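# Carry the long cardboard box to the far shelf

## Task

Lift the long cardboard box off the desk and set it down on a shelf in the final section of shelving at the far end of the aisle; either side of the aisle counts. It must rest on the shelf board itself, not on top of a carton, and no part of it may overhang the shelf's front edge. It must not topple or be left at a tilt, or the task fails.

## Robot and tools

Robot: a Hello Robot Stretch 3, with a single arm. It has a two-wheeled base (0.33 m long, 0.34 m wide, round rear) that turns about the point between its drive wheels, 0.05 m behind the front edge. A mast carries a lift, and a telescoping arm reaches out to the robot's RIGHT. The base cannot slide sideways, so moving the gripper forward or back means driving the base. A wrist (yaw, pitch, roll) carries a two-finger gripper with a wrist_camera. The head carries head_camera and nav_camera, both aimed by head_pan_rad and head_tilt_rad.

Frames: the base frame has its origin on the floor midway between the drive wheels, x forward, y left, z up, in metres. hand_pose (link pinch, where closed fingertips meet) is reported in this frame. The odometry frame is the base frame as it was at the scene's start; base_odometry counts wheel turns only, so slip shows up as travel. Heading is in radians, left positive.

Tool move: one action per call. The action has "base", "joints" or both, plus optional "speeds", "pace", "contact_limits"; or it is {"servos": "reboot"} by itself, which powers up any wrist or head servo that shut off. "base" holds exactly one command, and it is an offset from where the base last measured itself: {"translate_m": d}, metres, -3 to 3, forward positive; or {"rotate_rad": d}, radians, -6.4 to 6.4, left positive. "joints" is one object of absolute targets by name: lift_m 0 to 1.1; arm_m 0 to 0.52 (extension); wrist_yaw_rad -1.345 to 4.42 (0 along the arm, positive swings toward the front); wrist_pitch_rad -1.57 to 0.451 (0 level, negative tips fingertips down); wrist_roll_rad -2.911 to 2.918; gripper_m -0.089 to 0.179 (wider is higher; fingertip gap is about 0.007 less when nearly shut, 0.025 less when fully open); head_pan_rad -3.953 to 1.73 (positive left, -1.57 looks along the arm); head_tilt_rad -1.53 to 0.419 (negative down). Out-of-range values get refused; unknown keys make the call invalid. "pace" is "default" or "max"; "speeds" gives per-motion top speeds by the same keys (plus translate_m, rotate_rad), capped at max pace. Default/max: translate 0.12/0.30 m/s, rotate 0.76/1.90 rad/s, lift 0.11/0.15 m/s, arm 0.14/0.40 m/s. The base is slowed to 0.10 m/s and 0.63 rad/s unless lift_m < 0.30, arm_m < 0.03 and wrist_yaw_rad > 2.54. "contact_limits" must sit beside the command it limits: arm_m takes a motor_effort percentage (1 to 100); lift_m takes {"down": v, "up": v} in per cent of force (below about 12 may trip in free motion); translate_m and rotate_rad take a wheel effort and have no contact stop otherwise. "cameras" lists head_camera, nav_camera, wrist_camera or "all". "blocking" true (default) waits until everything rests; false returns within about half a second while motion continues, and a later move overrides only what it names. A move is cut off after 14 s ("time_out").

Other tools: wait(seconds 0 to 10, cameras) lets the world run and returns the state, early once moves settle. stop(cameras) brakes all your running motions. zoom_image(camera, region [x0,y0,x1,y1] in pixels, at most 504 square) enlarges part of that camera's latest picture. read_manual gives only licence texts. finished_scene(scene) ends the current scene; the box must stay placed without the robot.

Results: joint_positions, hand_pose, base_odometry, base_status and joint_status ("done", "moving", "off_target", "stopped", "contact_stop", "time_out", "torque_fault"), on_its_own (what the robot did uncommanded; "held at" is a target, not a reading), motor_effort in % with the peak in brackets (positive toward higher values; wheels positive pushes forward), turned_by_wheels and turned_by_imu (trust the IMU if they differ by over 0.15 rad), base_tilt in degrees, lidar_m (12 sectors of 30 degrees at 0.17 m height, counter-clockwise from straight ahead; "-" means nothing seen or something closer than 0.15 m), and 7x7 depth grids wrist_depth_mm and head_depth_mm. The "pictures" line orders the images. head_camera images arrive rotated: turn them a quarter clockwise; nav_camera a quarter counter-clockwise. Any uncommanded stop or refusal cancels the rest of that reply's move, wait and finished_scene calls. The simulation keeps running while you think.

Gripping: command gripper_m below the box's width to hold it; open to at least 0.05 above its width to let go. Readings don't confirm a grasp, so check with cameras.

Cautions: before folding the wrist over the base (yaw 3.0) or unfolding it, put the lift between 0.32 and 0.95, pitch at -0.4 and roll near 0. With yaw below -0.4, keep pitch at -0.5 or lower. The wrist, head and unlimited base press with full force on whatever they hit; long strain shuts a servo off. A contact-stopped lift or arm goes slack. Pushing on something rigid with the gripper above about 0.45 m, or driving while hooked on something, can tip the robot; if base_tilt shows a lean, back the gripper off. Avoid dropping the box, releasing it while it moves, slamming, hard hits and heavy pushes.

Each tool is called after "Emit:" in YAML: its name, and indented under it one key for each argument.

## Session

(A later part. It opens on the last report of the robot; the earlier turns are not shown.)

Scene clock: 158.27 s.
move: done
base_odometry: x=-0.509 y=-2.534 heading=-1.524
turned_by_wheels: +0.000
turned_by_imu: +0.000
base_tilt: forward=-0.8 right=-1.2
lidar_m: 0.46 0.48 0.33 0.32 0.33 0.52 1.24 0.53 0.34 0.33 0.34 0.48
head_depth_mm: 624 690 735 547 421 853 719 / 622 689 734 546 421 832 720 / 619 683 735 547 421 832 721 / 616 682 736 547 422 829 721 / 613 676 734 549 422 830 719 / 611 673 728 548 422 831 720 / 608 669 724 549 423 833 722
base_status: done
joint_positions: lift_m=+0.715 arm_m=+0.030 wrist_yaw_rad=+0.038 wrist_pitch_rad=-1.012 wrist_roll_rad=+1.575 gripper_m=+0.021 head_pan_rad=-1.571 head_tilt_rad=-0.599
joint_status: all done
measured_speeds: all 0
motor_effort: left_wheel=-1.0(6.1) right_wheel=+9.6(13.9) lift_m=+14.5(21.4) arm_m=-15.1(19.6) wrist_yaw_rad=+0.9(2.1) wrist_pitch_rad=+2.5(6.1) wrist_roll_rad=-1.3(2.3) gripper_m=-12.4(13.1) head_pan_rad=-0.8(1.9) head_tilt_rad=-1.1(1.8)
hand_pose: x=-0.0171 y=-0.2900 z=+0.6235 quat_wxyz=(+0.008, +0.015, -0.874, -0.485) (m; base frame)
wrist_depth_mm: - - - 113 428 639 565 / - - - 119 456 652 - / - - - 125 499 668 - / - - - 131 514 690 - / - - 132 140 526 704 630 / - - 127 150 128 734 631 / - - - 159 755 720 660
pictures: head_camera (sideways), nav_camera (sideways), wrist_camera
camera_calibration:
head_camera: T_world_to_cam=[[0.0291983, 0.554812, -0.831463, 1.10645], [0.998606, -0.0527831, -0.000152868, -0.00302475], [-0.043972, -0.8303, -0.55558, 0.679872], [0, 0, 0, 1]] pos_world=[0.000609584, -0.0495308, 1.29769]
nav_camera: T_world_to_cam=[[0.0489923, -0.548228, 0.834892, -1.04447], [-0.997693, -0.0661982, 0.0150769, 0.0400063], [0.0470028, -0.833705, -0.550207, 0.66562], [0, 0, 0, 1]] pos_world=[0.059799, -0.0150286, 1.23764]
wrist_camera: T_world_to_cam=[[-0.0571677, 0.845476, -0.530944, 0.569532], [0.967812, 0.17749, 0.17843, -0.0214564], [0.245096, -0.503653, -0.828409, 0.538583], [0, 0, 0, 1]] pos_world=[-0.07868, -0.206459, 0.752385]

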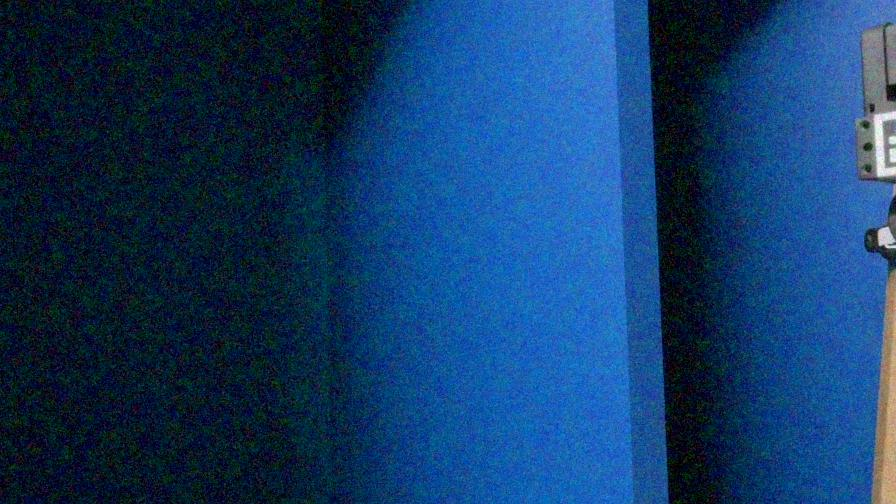

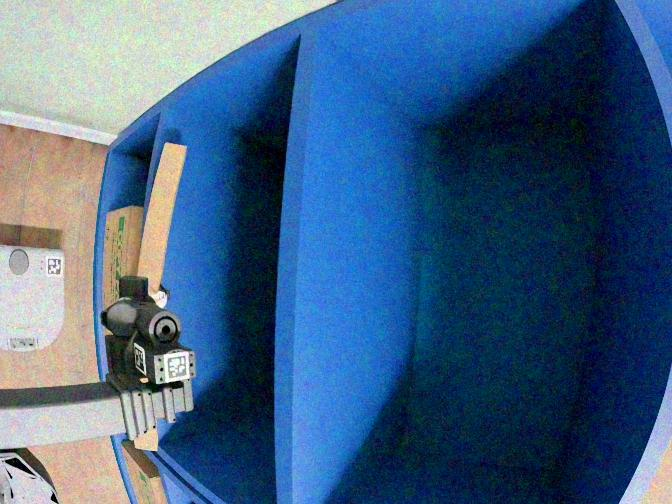

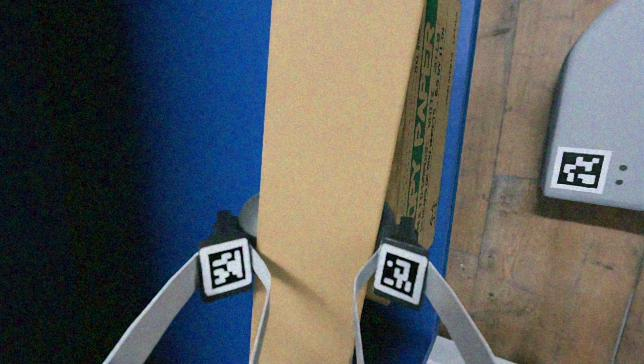

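Emit:
move:
  joints: {"lift_m":0.71,"wrist_yaw_rad":0.14}

Emit:
move:
  joints: {"arm_m":0.13}
  contact_limits: {"arm_m":36}
  cameras: ["all"]

Scene clock: 160.43 s.
move: done
base_odometry: x=-0.509 y=-2.534 heading=-1.524
turned_by_wheels: +0.000
turned_by_imu: +0.000
base_tilt: forward=-0.8 right=-1.2
lidar_m: 0.46 0.48 0.33 0.32 0.33 0.52 1.23 0.53 0.34 0.33 0.34 0.48
head_depth_mm: 625 690 735 548 421 853 719 / 622 686 735 547 421 833 720 / 620 684 734 546 421 833 722 / 617 679 736 547 422 830 718 / 614 678 731 548 422 835 719 / 611 674 728 548 423 833 721 / 608 671 723 549 423 832 721
base_status: not commanded
joint_positions: lift_m=+0.710 arm_m=+0.030 wrist_yaw_rad=+0.138 wrist_pitch_rad=-1.012 wrist_roll_rad=+1.575 gripper_m=+0.021 head_pan_rad=-1.571 head_tilt_rad=-0.599
joint_status: all done
measured_speeds: all 0
motor_effort: left_wheel=-1.9(1.9) right_wheel=+9.6(10.2) lift_m=+14.8(20.8) arm_m=-11.1(12.7) wrist_yaw_rad=+2.1(3.3) wrist_pitch_rad=+2.4(2.6) wrist_roll_rad=-1.4(2.0) gripper_m=-11.9(12.5) head_pan_rad=-0.6(1.0) head_tilt_rad=-1.3(2.2)
hand_pose: x=-0.0057 y=-0.2890 z=+0.6185 quat_wxyz=(+0.032, +0.059, -0.872, -0.484) (m; base frame)
wrist_depth_mm: - - - 113 370 612 571 / - - - 120 413 632 549 / - - - 125 472 664 - / - - - 132 539 679 - / - - 132 140 680 705 623 / - - 126 150 129 723 632 / - - - 158 749 719 648
camera_calibration:
head_camera: T_world_to_cam=[[0.0291983, 0.554812, -0.831463, 1.10645], [0.998606, -0.0527831, -0.000152868, -0.00302475], [-0.043972, -0.8303, -0.55558, 0.679872], [0, 0, 0, 1]] pos_world=[0.000609584, -0.0495308, 1.29769]
nav_camera: T_world_to_cam=[[0.0489923, -0.548228, 0.834892, -1.04447], [-0.997693, -0.0661982, 0.0150769, 0.0400063], [0.0470028, -0.833705, -0.550207, 0.66562], [0, 0, 0, 1]] pos_world=[0.059799, -0.0150286, 1.23764]
wrist_camera: T_world_to_cam=[[-0.14106, 0.835459, -0.531141, 0.563555], [0.945286, 0.273082, 0.178496, -0.00437636], [0.294171, -0.476901, -0.828269, 0.540135], [0, 0, 0, 1]] pos_world=[-0.0752596, -0.212041, 0.747485]

Scene clock: 162.40 s.
move: done
base_odometry: x=-0.509 y=-2.534 heading=-1.524
turned_by_wheels: +0.000
turned_by_imu: +0.000
base_tilt: forward=-0.9 right=-1.2
lidar_m: 0.46 0.48 0.33 0.32 0.33 0.52 1.23 0.53 0.34 0.33 0.34 0.48
head_depth_mm: 623 693 736 548 421 852 624 / 621 688 734 546 421 413 366 / 619 684 735 547 422 404 397 / 616 679 736 548 422 834 413 / 613 677 732 548 422 831 650 / 610 674 729 548 423 834 676 / 608 671 723 549 422 834 675
base_status: not commanded
joint_positions: lift_m=+0.710 arm_m=+0.130 wrist_yaw_rad=+0.138 wrist_pitch_rad=-1.012 wrist_roll_rad=+1.575 gripper_m=+0.021 head_pan_rad=-1.571 head_tilt_rad=-0.599
joint_status: all done
measured_speeds: all 0
motor_effort: left_wheel=-1.6(2.2) right_wheel=+9.7(10.1) lift_m=+15.3(15.4) arm_m=+21.7(23.7) wrist_yaw_rad=+1.3(2.1) wrist_pitch_rad=+2.3(2.5) wrist_roll_rad=-1.9(2.3) gripper_m=-11.5(12.8) head_pan_rad=-0.6(1.4) head_tilt_rad=-1.4(2.7)
contact_limits: arm_m 36 (drawing in: default 39, maximum 55; extending or still: default 48, maximum 70)
hand_pose: x=-0.0057 y=-0.3892 z=+0.6186 quat_wxyz=(+0.032, +0.059, -0.873, -0.484) (m; base frame)
wrist_depth_mm: - - - 113 115 179 566 / - - - 120 196 186 580 / - - - 125 203 193 594 / - - - 132 213 655 610 / - - 132 140 210 658 619 / - - 126 150 129 698 629 / - - - 158 245 713 648
pictures: head_camera (sideways), nav_camera (sideways), wrist_camera
camera_calibration:
head_camera: T_world_to_cam=[[0.0291983, 0.554812, -0.831463, 1.10645], [0.998606, -0.0527831, -0.000152868, -0.00302475], [-0.043972, -0.8303, -0.55558, 0.679872], [0, 0, 0, 1]] pos_world=[0.000609584, -0.0495308, 1.29769]
nav_camera: T_world_to_cam=[[0.0489923, -0.548228, 0.834892, -1.04447], [-0.997693, -0.0661982, 0.0150769, 0.0400063], [0.0470028, -0.833705, -0.550207, 0.66562], [0, 0, 0, 1]] pos_world=[0.059799, -0.0150286, 1.23764]
wrist_camera: T_world_to_cam=[[-0.141135, 0.835182, -0.531556, 0.647319], [0.945249, 0.273276, 0.178396, 0.0230644], [0.294255, -0.477275, -0.828023, 0.49215], [0, 0, 0, 1]] pos_world=[-0.0752598, -0.312041, 0.747483]

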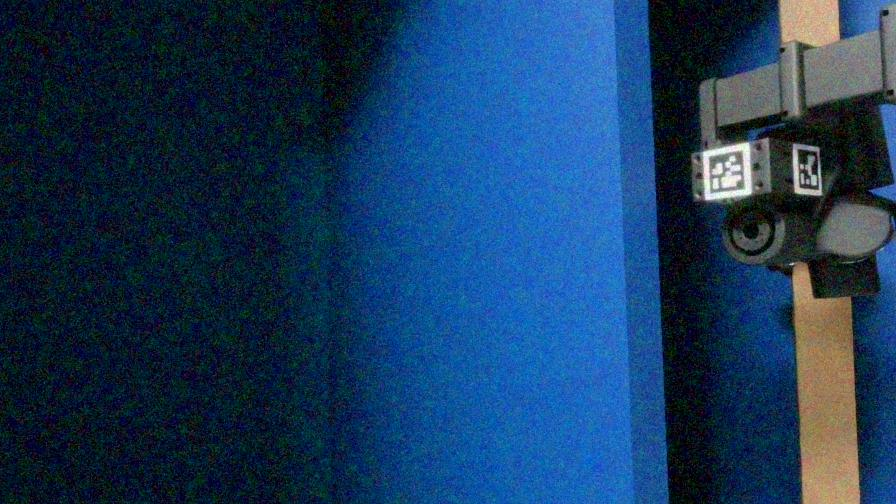

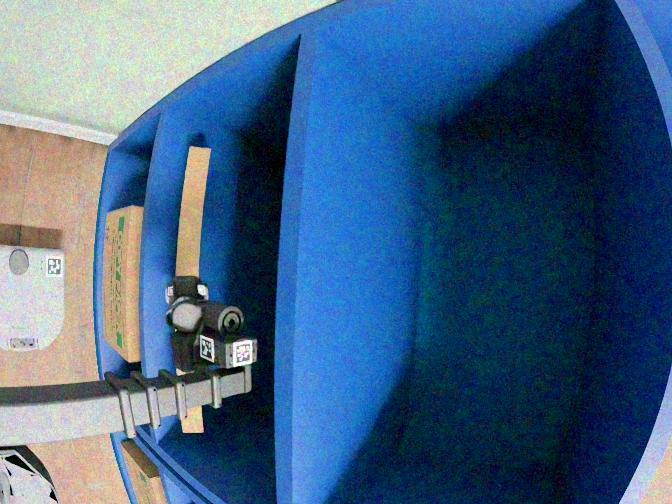

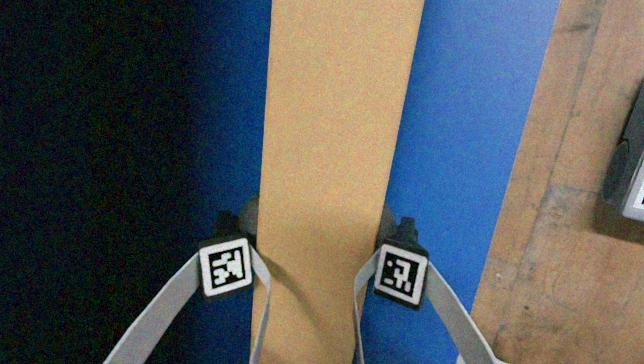

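Emit:
move:
  joints: {"lift_m":0.655}
  speeds: {"lift_m":0.03}
  contact_limits: {"lift_m":{"down":13}}
  cameras: ["all"]

Scene clock: 165.37 s.
move: contact_stop
base_odometry: x=-0.509 y=-2.534 heading=-1.524
turned_by_wheels: +0.000
turned_by_imu: +0.000
base_tilt: forward=-0.9 right=-1.2
lidar_m: 0.46 0.48 0.33 0.32 0.33 0.52 1.23 0.53 0.34 0.33 0.34 0.48
head_depth_mm: 625 694 736 546 421 854 677 / 623 689 736 546 422 831 410 / 619 686 736 547 422 834 419 / 615 681 734 548 421 835 441 / 614 678 732 549 423 834 676 / 611 674 727 549 423 835 673 / 610 671 724 549 423 833 675
base_status: not commanded
joint_positions: lift_m=+0.660 arm_m=+0.130 wrist_yaw_rad=+0.137 wrist_pitch_rad=-0.997 wrist_roll_rad=+1.575 gripper_m=+0.021 head_pan_rad=-1.571 head_tilt_rad=-0.599
joint_status: lift_m contact_stop (moved -0.050 of -0.055)
measured_speeds: all 0
on_its_own: lift_m is slack since a contact_stop (your +0.655 is given up)
motor_effort: left_wheel=-1.4(1.8) right_wheel=+9.5(10.1) lift_m=+28.2(28.3) arm_m=+20.0(21.6) wrist_yaw_rad=+2.7(3.2) wrist_pitch_rad=-0.3(2.4) wrist_roll_rad=-1.8(2.1) gripper_m=-10.4(12.8) head_pan_rad=-0.1(1.0) head_tilt_rad=-2.1(2.7)
contact_limits: arm_m 36 (drawing in: default 39, maximum 55; extending or still: default 48, maximum 70); lift_m down 13 (down: maximum 72; up: maximum 65)
hand_pose: x=-0.0053 y=-0.3926 z=+0.5705 quat_wxyz=(+0.031, +0.059, -0.876, -0.477) (m; base frame)
wrist_depth_mm: - 255 220 115 146 135 522 / - 260 229 120 153 140 542 / - - 236 125 156 147 553 / - - 246 130 164 152 560 / - - 136 137 160 614 572 / - - 129 144 127 641 586 / - - - 153 190 680 603
pictures: head_camera (sideways), nav_camera (sideways), wrist_camera
camera_calibration:
head_camera: T_world_to_cam=[[0.0291983, 0.554812, -0.831463, 1.10645], [0.998606, -0.0527831, -0.000152868, -0.00302475], [-0.043972, -0.8303, -0.55558, 0.679872], [0, 0, 0, 1]] pos_world=[0.000609584, -0.0495308, 1.29769]
nav_camera: T_world_to_cam=[[0.0489923, -0.548228, 0.834892, -1.04447], [-0.997693, -0.0661982, 0.0150769, 0.0400063], [0.0470028, -0.833705, -0.550207, 0.66562], [0, 0, 0, 1]] pos_world=[0.059799, -0.0150286, 1.23764]
wrist_camera: T_world_to_cam=[[-0.138926, 0.827397, -0.544164, 0.628824], [0.945259, 0.274631, 0.176249, 0.0340791], [0.295272, -0.489891, -0.820257, 0.441287], [0, 0, 0, 1]] pos_world=[-0.0751534, -0.313464, 0.698146]

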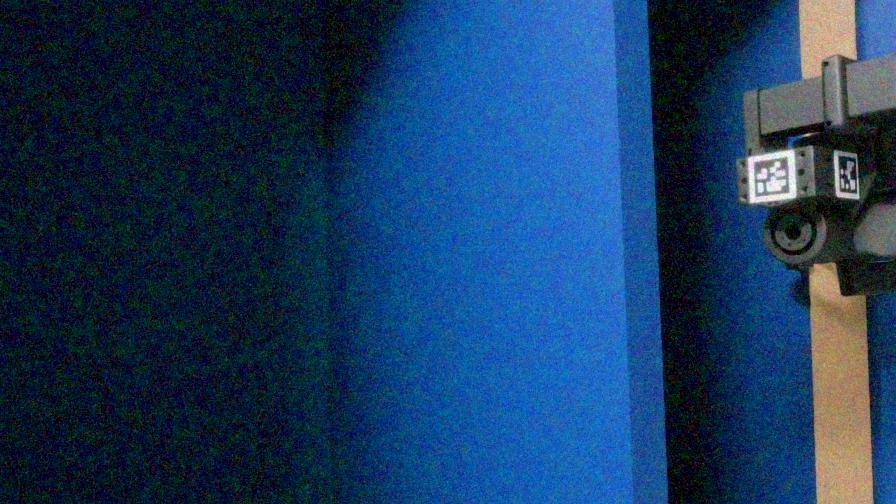

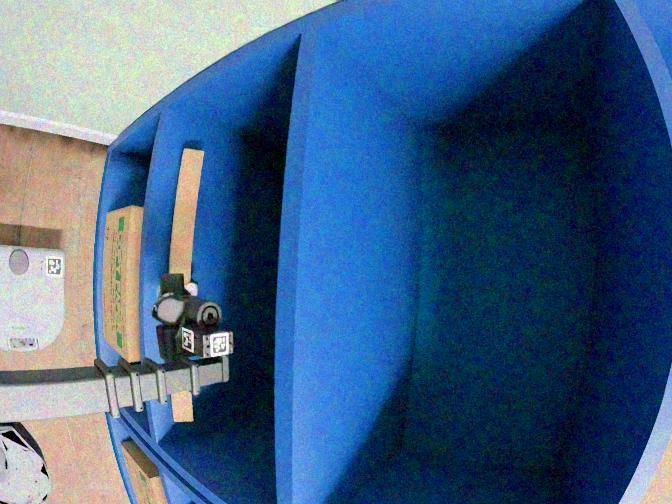

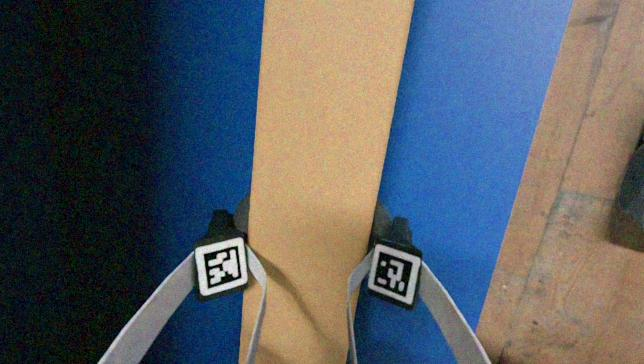

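Emit:
move:
  joints: {"lift_m":0.668}
  speeds: {"lift_m":0.03}

Emit:
move:
  joints: {"gripper_m":0.115}
  cameras: ["wrist_camera","nav_camera"]

Scene clock: 167.67 s.
move: done
base_odometry: x=-0.509 y=-2.534 heading=-1.524
turned_by_wheels: +0.000
turned_by_imu: +0.000
base_tilt: forward=-0.9 right=-1.2
lidar_m: 0.46 0.48 0.33 0.32 0.33 0.52 1.23 0.53 0.34 0.33 0.34 0.48
head_depth_mm: 625 692 736 547 421 854 675 / 621 687 735 546 421 831 403 / 619 685 736 547 421 832 418 / 617 680 735 547 422 833 440 / 613 677 729 548 422 832 675 / 611 673 726 548 422 834 674 / 608 673 722 549 422 833 676
base_status: not commanded
joint_positions: lift_m=+0.668 arm_m=+0.130 wrist_yaw_rad=+0.138 wrist_pitch_rad=-1.006 wrist_roll_rad=+1.575 gripper_m=+0.021 head_pan_rad=-1.571 head_tilt_rad=-0.599
joint_status: all done
measured_speeds: all 0
motor_effort: left_wheel=-1.4(2.0) right_wheel=+9.1(9.6) lift_m=+43.7(44.9) arm_m=+18.9(19.6) wrist_yaw_rad=+1.3(2.8) wrist_pitch_rad=+1.2(1.4) wrist_roll_rad=-1.3(2.1) gripper_m=-10.4(11.6) head_pan_rad=+0.6(1.2) head_tilt_rad=-1.9(2.6)
contact_limits: arm_m 36 (drawing in: default 39, maximum 55; extending or still: default 48, maximum 70)
hand_pose: x=-0.0054 y=-0.3905 z=+0.5773 quat_wxyz=(+0.032, +0.059, -0.874, -0.481) (m; base frame)
wrist_depth_mm: - 256 226 116 116 140 529 / - 263 235 121 158 147 544 / - - 244 127 164 153 559 / - - 254 132 169 160 575 / - - 132 138 167 635 585 / - - 126 145 129 672 599 / - - - 153 194 675 618
camera_calibration:
head_camera: T_world_to_cam=[[0.0291983, 0.554812, -0.831463, 1.10645], [0.998606, -0.0527831, -0.000152868, -0.00302475], [-0.043972, -0.8303, -0.55558, 0.679872], [0, 0, 0, 1]] pos_world=[0.000609584, -0.0495308, 1.29769]
nav_camera: T_world_to_cam=[[0.0489923, -0.548228, 0.834892, -1.04447], [-0.997693, -0.0661982, 0.0150769, 0.0400063], [0.0470028, -0.833705, -0.550207, 0.66562], [0, 0, 0, 1]] pos_world=[0.059799, -0.0150286, 1.23764]
wrist_camera: T_world_to_cam=[[-0.140946, 0.831977, -0.536608, 0.62819], [0.945024, 0.274607, 0.17754, 0.0315988], [0.295066, -0.482084, -0.824943, 0.453591], [0, 0, 0, 1]] pos_world=[-0.0751597, -0.312648, 0.705668]

Scene clock: 169.17 s.
move: done
base_odometry: x=-0.509 y=-2.534 heading=-1.524
turned_by_wheels: +0.000
turned_by_imu: +0.000
base_tilt: forward=-0.9 right=-1.2
lidar_m: 0.46 0.48 0.33 0.32 0.33 0.52 1.24 0.53 0.34 0.33 0.34 0.48
head_depth_mm: 625 693 736 547 421 854 702 / 621 690 735 546 421 834 402 / 619 684 735 547 422 833 418 / 616 681 739 548 422 831 440 / 615 678 732 549 423 834 688 / 611 674 728 548 423 830 680 / 608 672 722 549 423 834 675
base_status: not commanded
joint_positions: lift_m=+0.668 arm_m=+0.130 wrist_yaw_rad=+0.138 wrist_pitch_rad=-0.957 wrist_roll_rad=+1.574 gripper_m=+0.115 head_pan_rad=-1.571 head_tilt_rad=-0.599
joint_status: all done
measured_speeds: all 0
motor_effort: left_wheel=-1.6(2.1) right_wheel=+9.1(9.4) lift_m=+28.2(44.5) arm_m=+17.9(19.3) wrist_yaw_rad=+1.7(1.7) wrist_pitch_rad=-7.7(8.0) wrist_roll_rad=-1.5(2.1) gripper_m=+8.9(87.4) head_pan_rad=+0.4(1.2) head_tilt_rad=-2.1(3.2)
contact_limits: arm_m 36 (drawing in: default 39, maximum 55; extending or still: default 48, maximum 70)
hand_pose: x=-0.0039 y=-0.4014 z=+0.5832 quat_wxyz=(+0.031, +0.060, -0.885, -0.460) (m; base frame)
wrist_depth_mm: - - 237 135 156 141 503 / - - 247 139 162 148 521 / - - 249 147 168 151 543 / - - 253 155 171 154 567 / - - 176 160 160 163 582 / - - - 170 197 161 587 / - - - 178 194 178 611
pictures: nav_camera (sideways), wrist_camera
camera_calibration:
nav_camera: T_world_to_cam=[[0.0489923, -0.548228, 0.834892, -1.04447], [-0.997693, -0.0661982, 0.0150769, 0.0400063], [0.0470028, -0.833705, -0.550207, 0.66562], [0, 0, 0, 1]] pos_world=[0.059799, -0.0150286, 1.23764]
wrist_camera: T_world_to_cam=[[-0.138238, 0.804969, -0.576988, 0.65343], [0.943719, 0.283808, 0.169846, 0.0403754], [0.300475, -0.521035, -0.798897, 0.421934], [0, 0, 0, 1]] pos_world=[-0.0745543, -0.317608, 0.707246]

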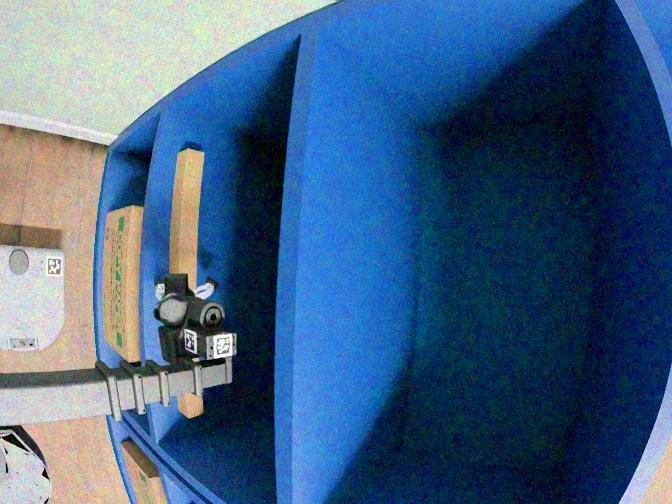

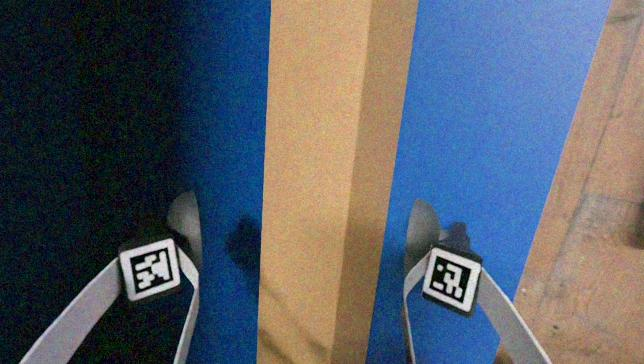

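Emit:
move:
  joints: {"lift_m":0.725}
  speeds: {"lift_m":0.05}

Emit:
move:
  joints: {"arm_m":0.0}
  cameras: ["all"]

Scene clock: 171.90 s.
move: done
base_odometry: x=-0.509 y=-2.534 heading=-1.524
turned_by_wheels: +0.000
turned_by_imu: +0.000
base_tilt: forward=-0.9 right=-1.2
lidar_m: 0.46 0.48 0.33 0.32 0.33 0.52 1.23 0.53 0.34 0.33 0.34 0.48
head_depth_mm: 625 691 735 546 421 850 346 / 622 689 733 547 422 404 362 / 620 684 732 548 422 398 392 / 615 682 734 548 422 792 417 / 614 678 731 549 422 832 688 / 610 675 726 548 423 832 680 / 607 670 723 549 422 833 675
base_status: not commanded
joint_positions: lift_m=+0.725 arm_m=+0.130 wrist_yaw_rad=+0.138 wrist_pitch_rad=-1.003 wrist_roll_rad=+1.574 gripper_m=+0.115 head_pan_rad=-1.571 head_tilt_rad=-0.599
joint_status: all done
measured_speeds: all 0
motor_effort: left_wheel=-1.6(2.1) right_wheel=+8.8(9.3) lift_m=+42.9(47.0) arm_m=+16.4(17.8) wrist_yaw_rad=+0.9(1.9) wrist_pitch_rad=+0.8(7.8) wrist_roll_rad=-1.4(1.9) gripper_m=-0.4(9.9) head_pan_rad=+0.7(2.1) head_tilt_rad=-3.7(3.8)
contact_limits: arm_m 36 (drawing in: default 39, maximum 55; extending or still: default 48, maximum 70)
hand_pose: x=-0.0054 y=-0.3910 z=+0.6345 quat_wxyz=(+0.032, +0.060, -0.875, -0.480) (m; base frame)
wrist_depth_mm: - - - 191 201 188 570 / - - - 195 212 195 591 / - - - 202 219 207 602 / - - - 210 224 216 627 / - - - 215 238 680 633 / - - - 227 252 126 643 / - - - 239 254 744 663
camera_calibration:
head_camera: T_world_to_cam=[[0.0291983, 0.554812, -0.831463, 1.10645], [0.998606, -0.0527831, -0.000152868, -0.00302475], [-0.043972, -0.8303, -0.55558, 0.679872], [0, 0, 0, 1]] pos_world=[0.000609584, -0.0495308, 1.29769]
nav_camera: T_world_to_cam=[[0.0489923, -0.548228, 0.834892, -1.04447], [-0.997693, -0.0661982, 0.0150769, 0.0400063], [0.0470028, -0.833705, -0.550207, 0.66562], [0, 0, 0, 1]] pos_world=[0.059799, -0.0150286, 1.23764]
wrist_camera: T_world_to_cam=[[-0.141776, 0.83058, -0.53855, 0.660057], [0.944834, 0.275825, 0.176661, 0.0225852], [0.295277, -0.483794, -0.823866, 0.499204], [0, 0, 0, 1]] pos_world=[-0.0751625, -0.312948, 0.762761]

Scene clock: 174.10 s.
move: done
base_odometry: x=-0.509 y=-2.534 heading=-1.524
turned_by_wheels: +0.000
turned_by_imu: +0.000
base_tilt: forward=-0.9 right=-1.2
lidar_m: 0.46 0.48 0.33 0.32 0.33 0.52 1.23 0.53 0.34 0.33 0.34 0.48
head_depth_mm: 626 690 737 546 421 855 701 / 622 687 733 547 421 832 689 / 620 683 736 546 422 830 690 / 617 682 737 547 421 832 688 / 614 677 730 548 422 831 687 / 610 674 728 549 422 835 679 / 608 670 723 549 423 833 674
base_status: not commanded
joint_positions: lift_m=+0.725 arm_m=+0.000 wrist_yaw_rad=+0.138 wrist_pitch_rad=-1.004 wrist_roll_rad=+1.574 gripper_m=+0.115 head_pan_rad=-1.571 head_tilt_rad=-0.599
joint_status: all done
measured_speeds: all 0
motor_effort: left_wheel=-1.3(2.3) right_wheel=+9.0(9.1) lift_m=+40.1(43.5) arm_m=-21.1(23.1) wrist_yaw_rad=+0.7(2.0) wrist_pitch_rad=+0.8(1.0) wrist_roll_rad=-1.7(1.9) gripper_m=+0.6(1.8) head_pan_rad=+1.6(2.2) head_tilt_rad=-3.7(4.3)
hand_pose: x=-0.0054 y=-0.2609 z=+0.6345 quat_wxyz=(+0.032, +0.060, -0.874, -0.480) (m; base frame)
wrist_depth_mm: - - 253 255 424 628 579 / - - 261 262 470 664 - / - - 273 453 536 691 - / - - 280 475 583 717 - / - - 293 496 485 702 629 / - - 311 - 540 126 639 / - - 327 - 778 750 654
pictures: head_camera (sideways), nav_camera (sideways), wrist_camera
camera_calibration:
head_camera: T_world_to_cam=[[0.0291983, 0.554812, -0.831463, 1.10645], [0.998606, -0.0527831, -0.000152868, -0.00302475], [-0.043972, -0.8303, -0.55558, 0.679872], [0, 0, 0, 1]] pos_world=[0.000609584, -0.0495308, 1.29769]
nav_camera: T_world_to_cam=[[0.0489923, -0.548228, 0.834892, -1.04447], [-0.997693, -0.0661982, 0.0150769, 0.0400063], [0.0470028, -0.833705, -0.550207, 0.66562], [0, 0, 0, 1]] pos_world=[0.059799, -0.0150286, 1.23764]
wrist_camera: T_world_to_cam=[[-0.14182, 0.830904, -0.538039, 0.551748], [0.944856, 0.275706, 0.176727, -0.0133427], [0.295184, -0.483306, -0.824186, 0.562425], [0, 0, 0, 1]] pos_world=[-0.0751626, -0.182947, 0.762762]

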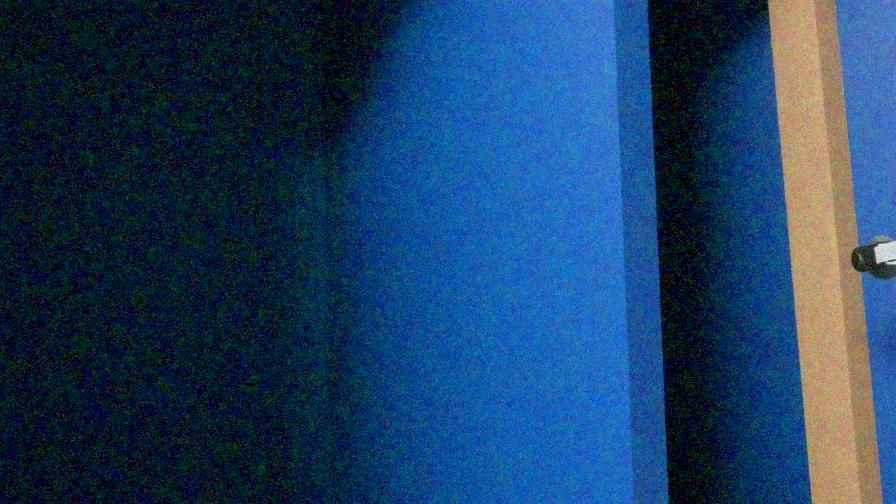

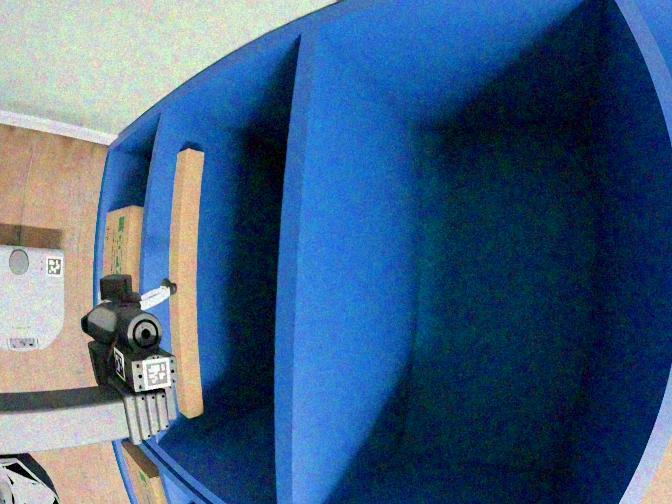

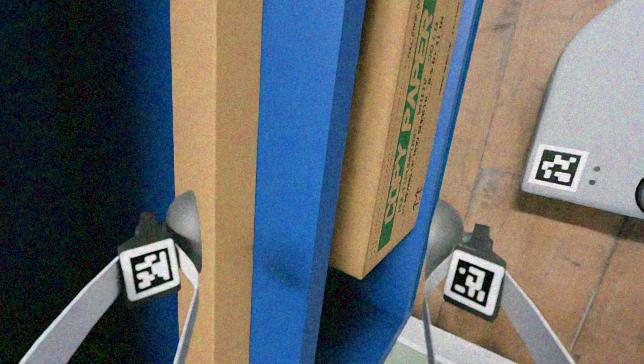

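Emit:
finished_scene:
  scene: 2

The scene is finished: the task was done.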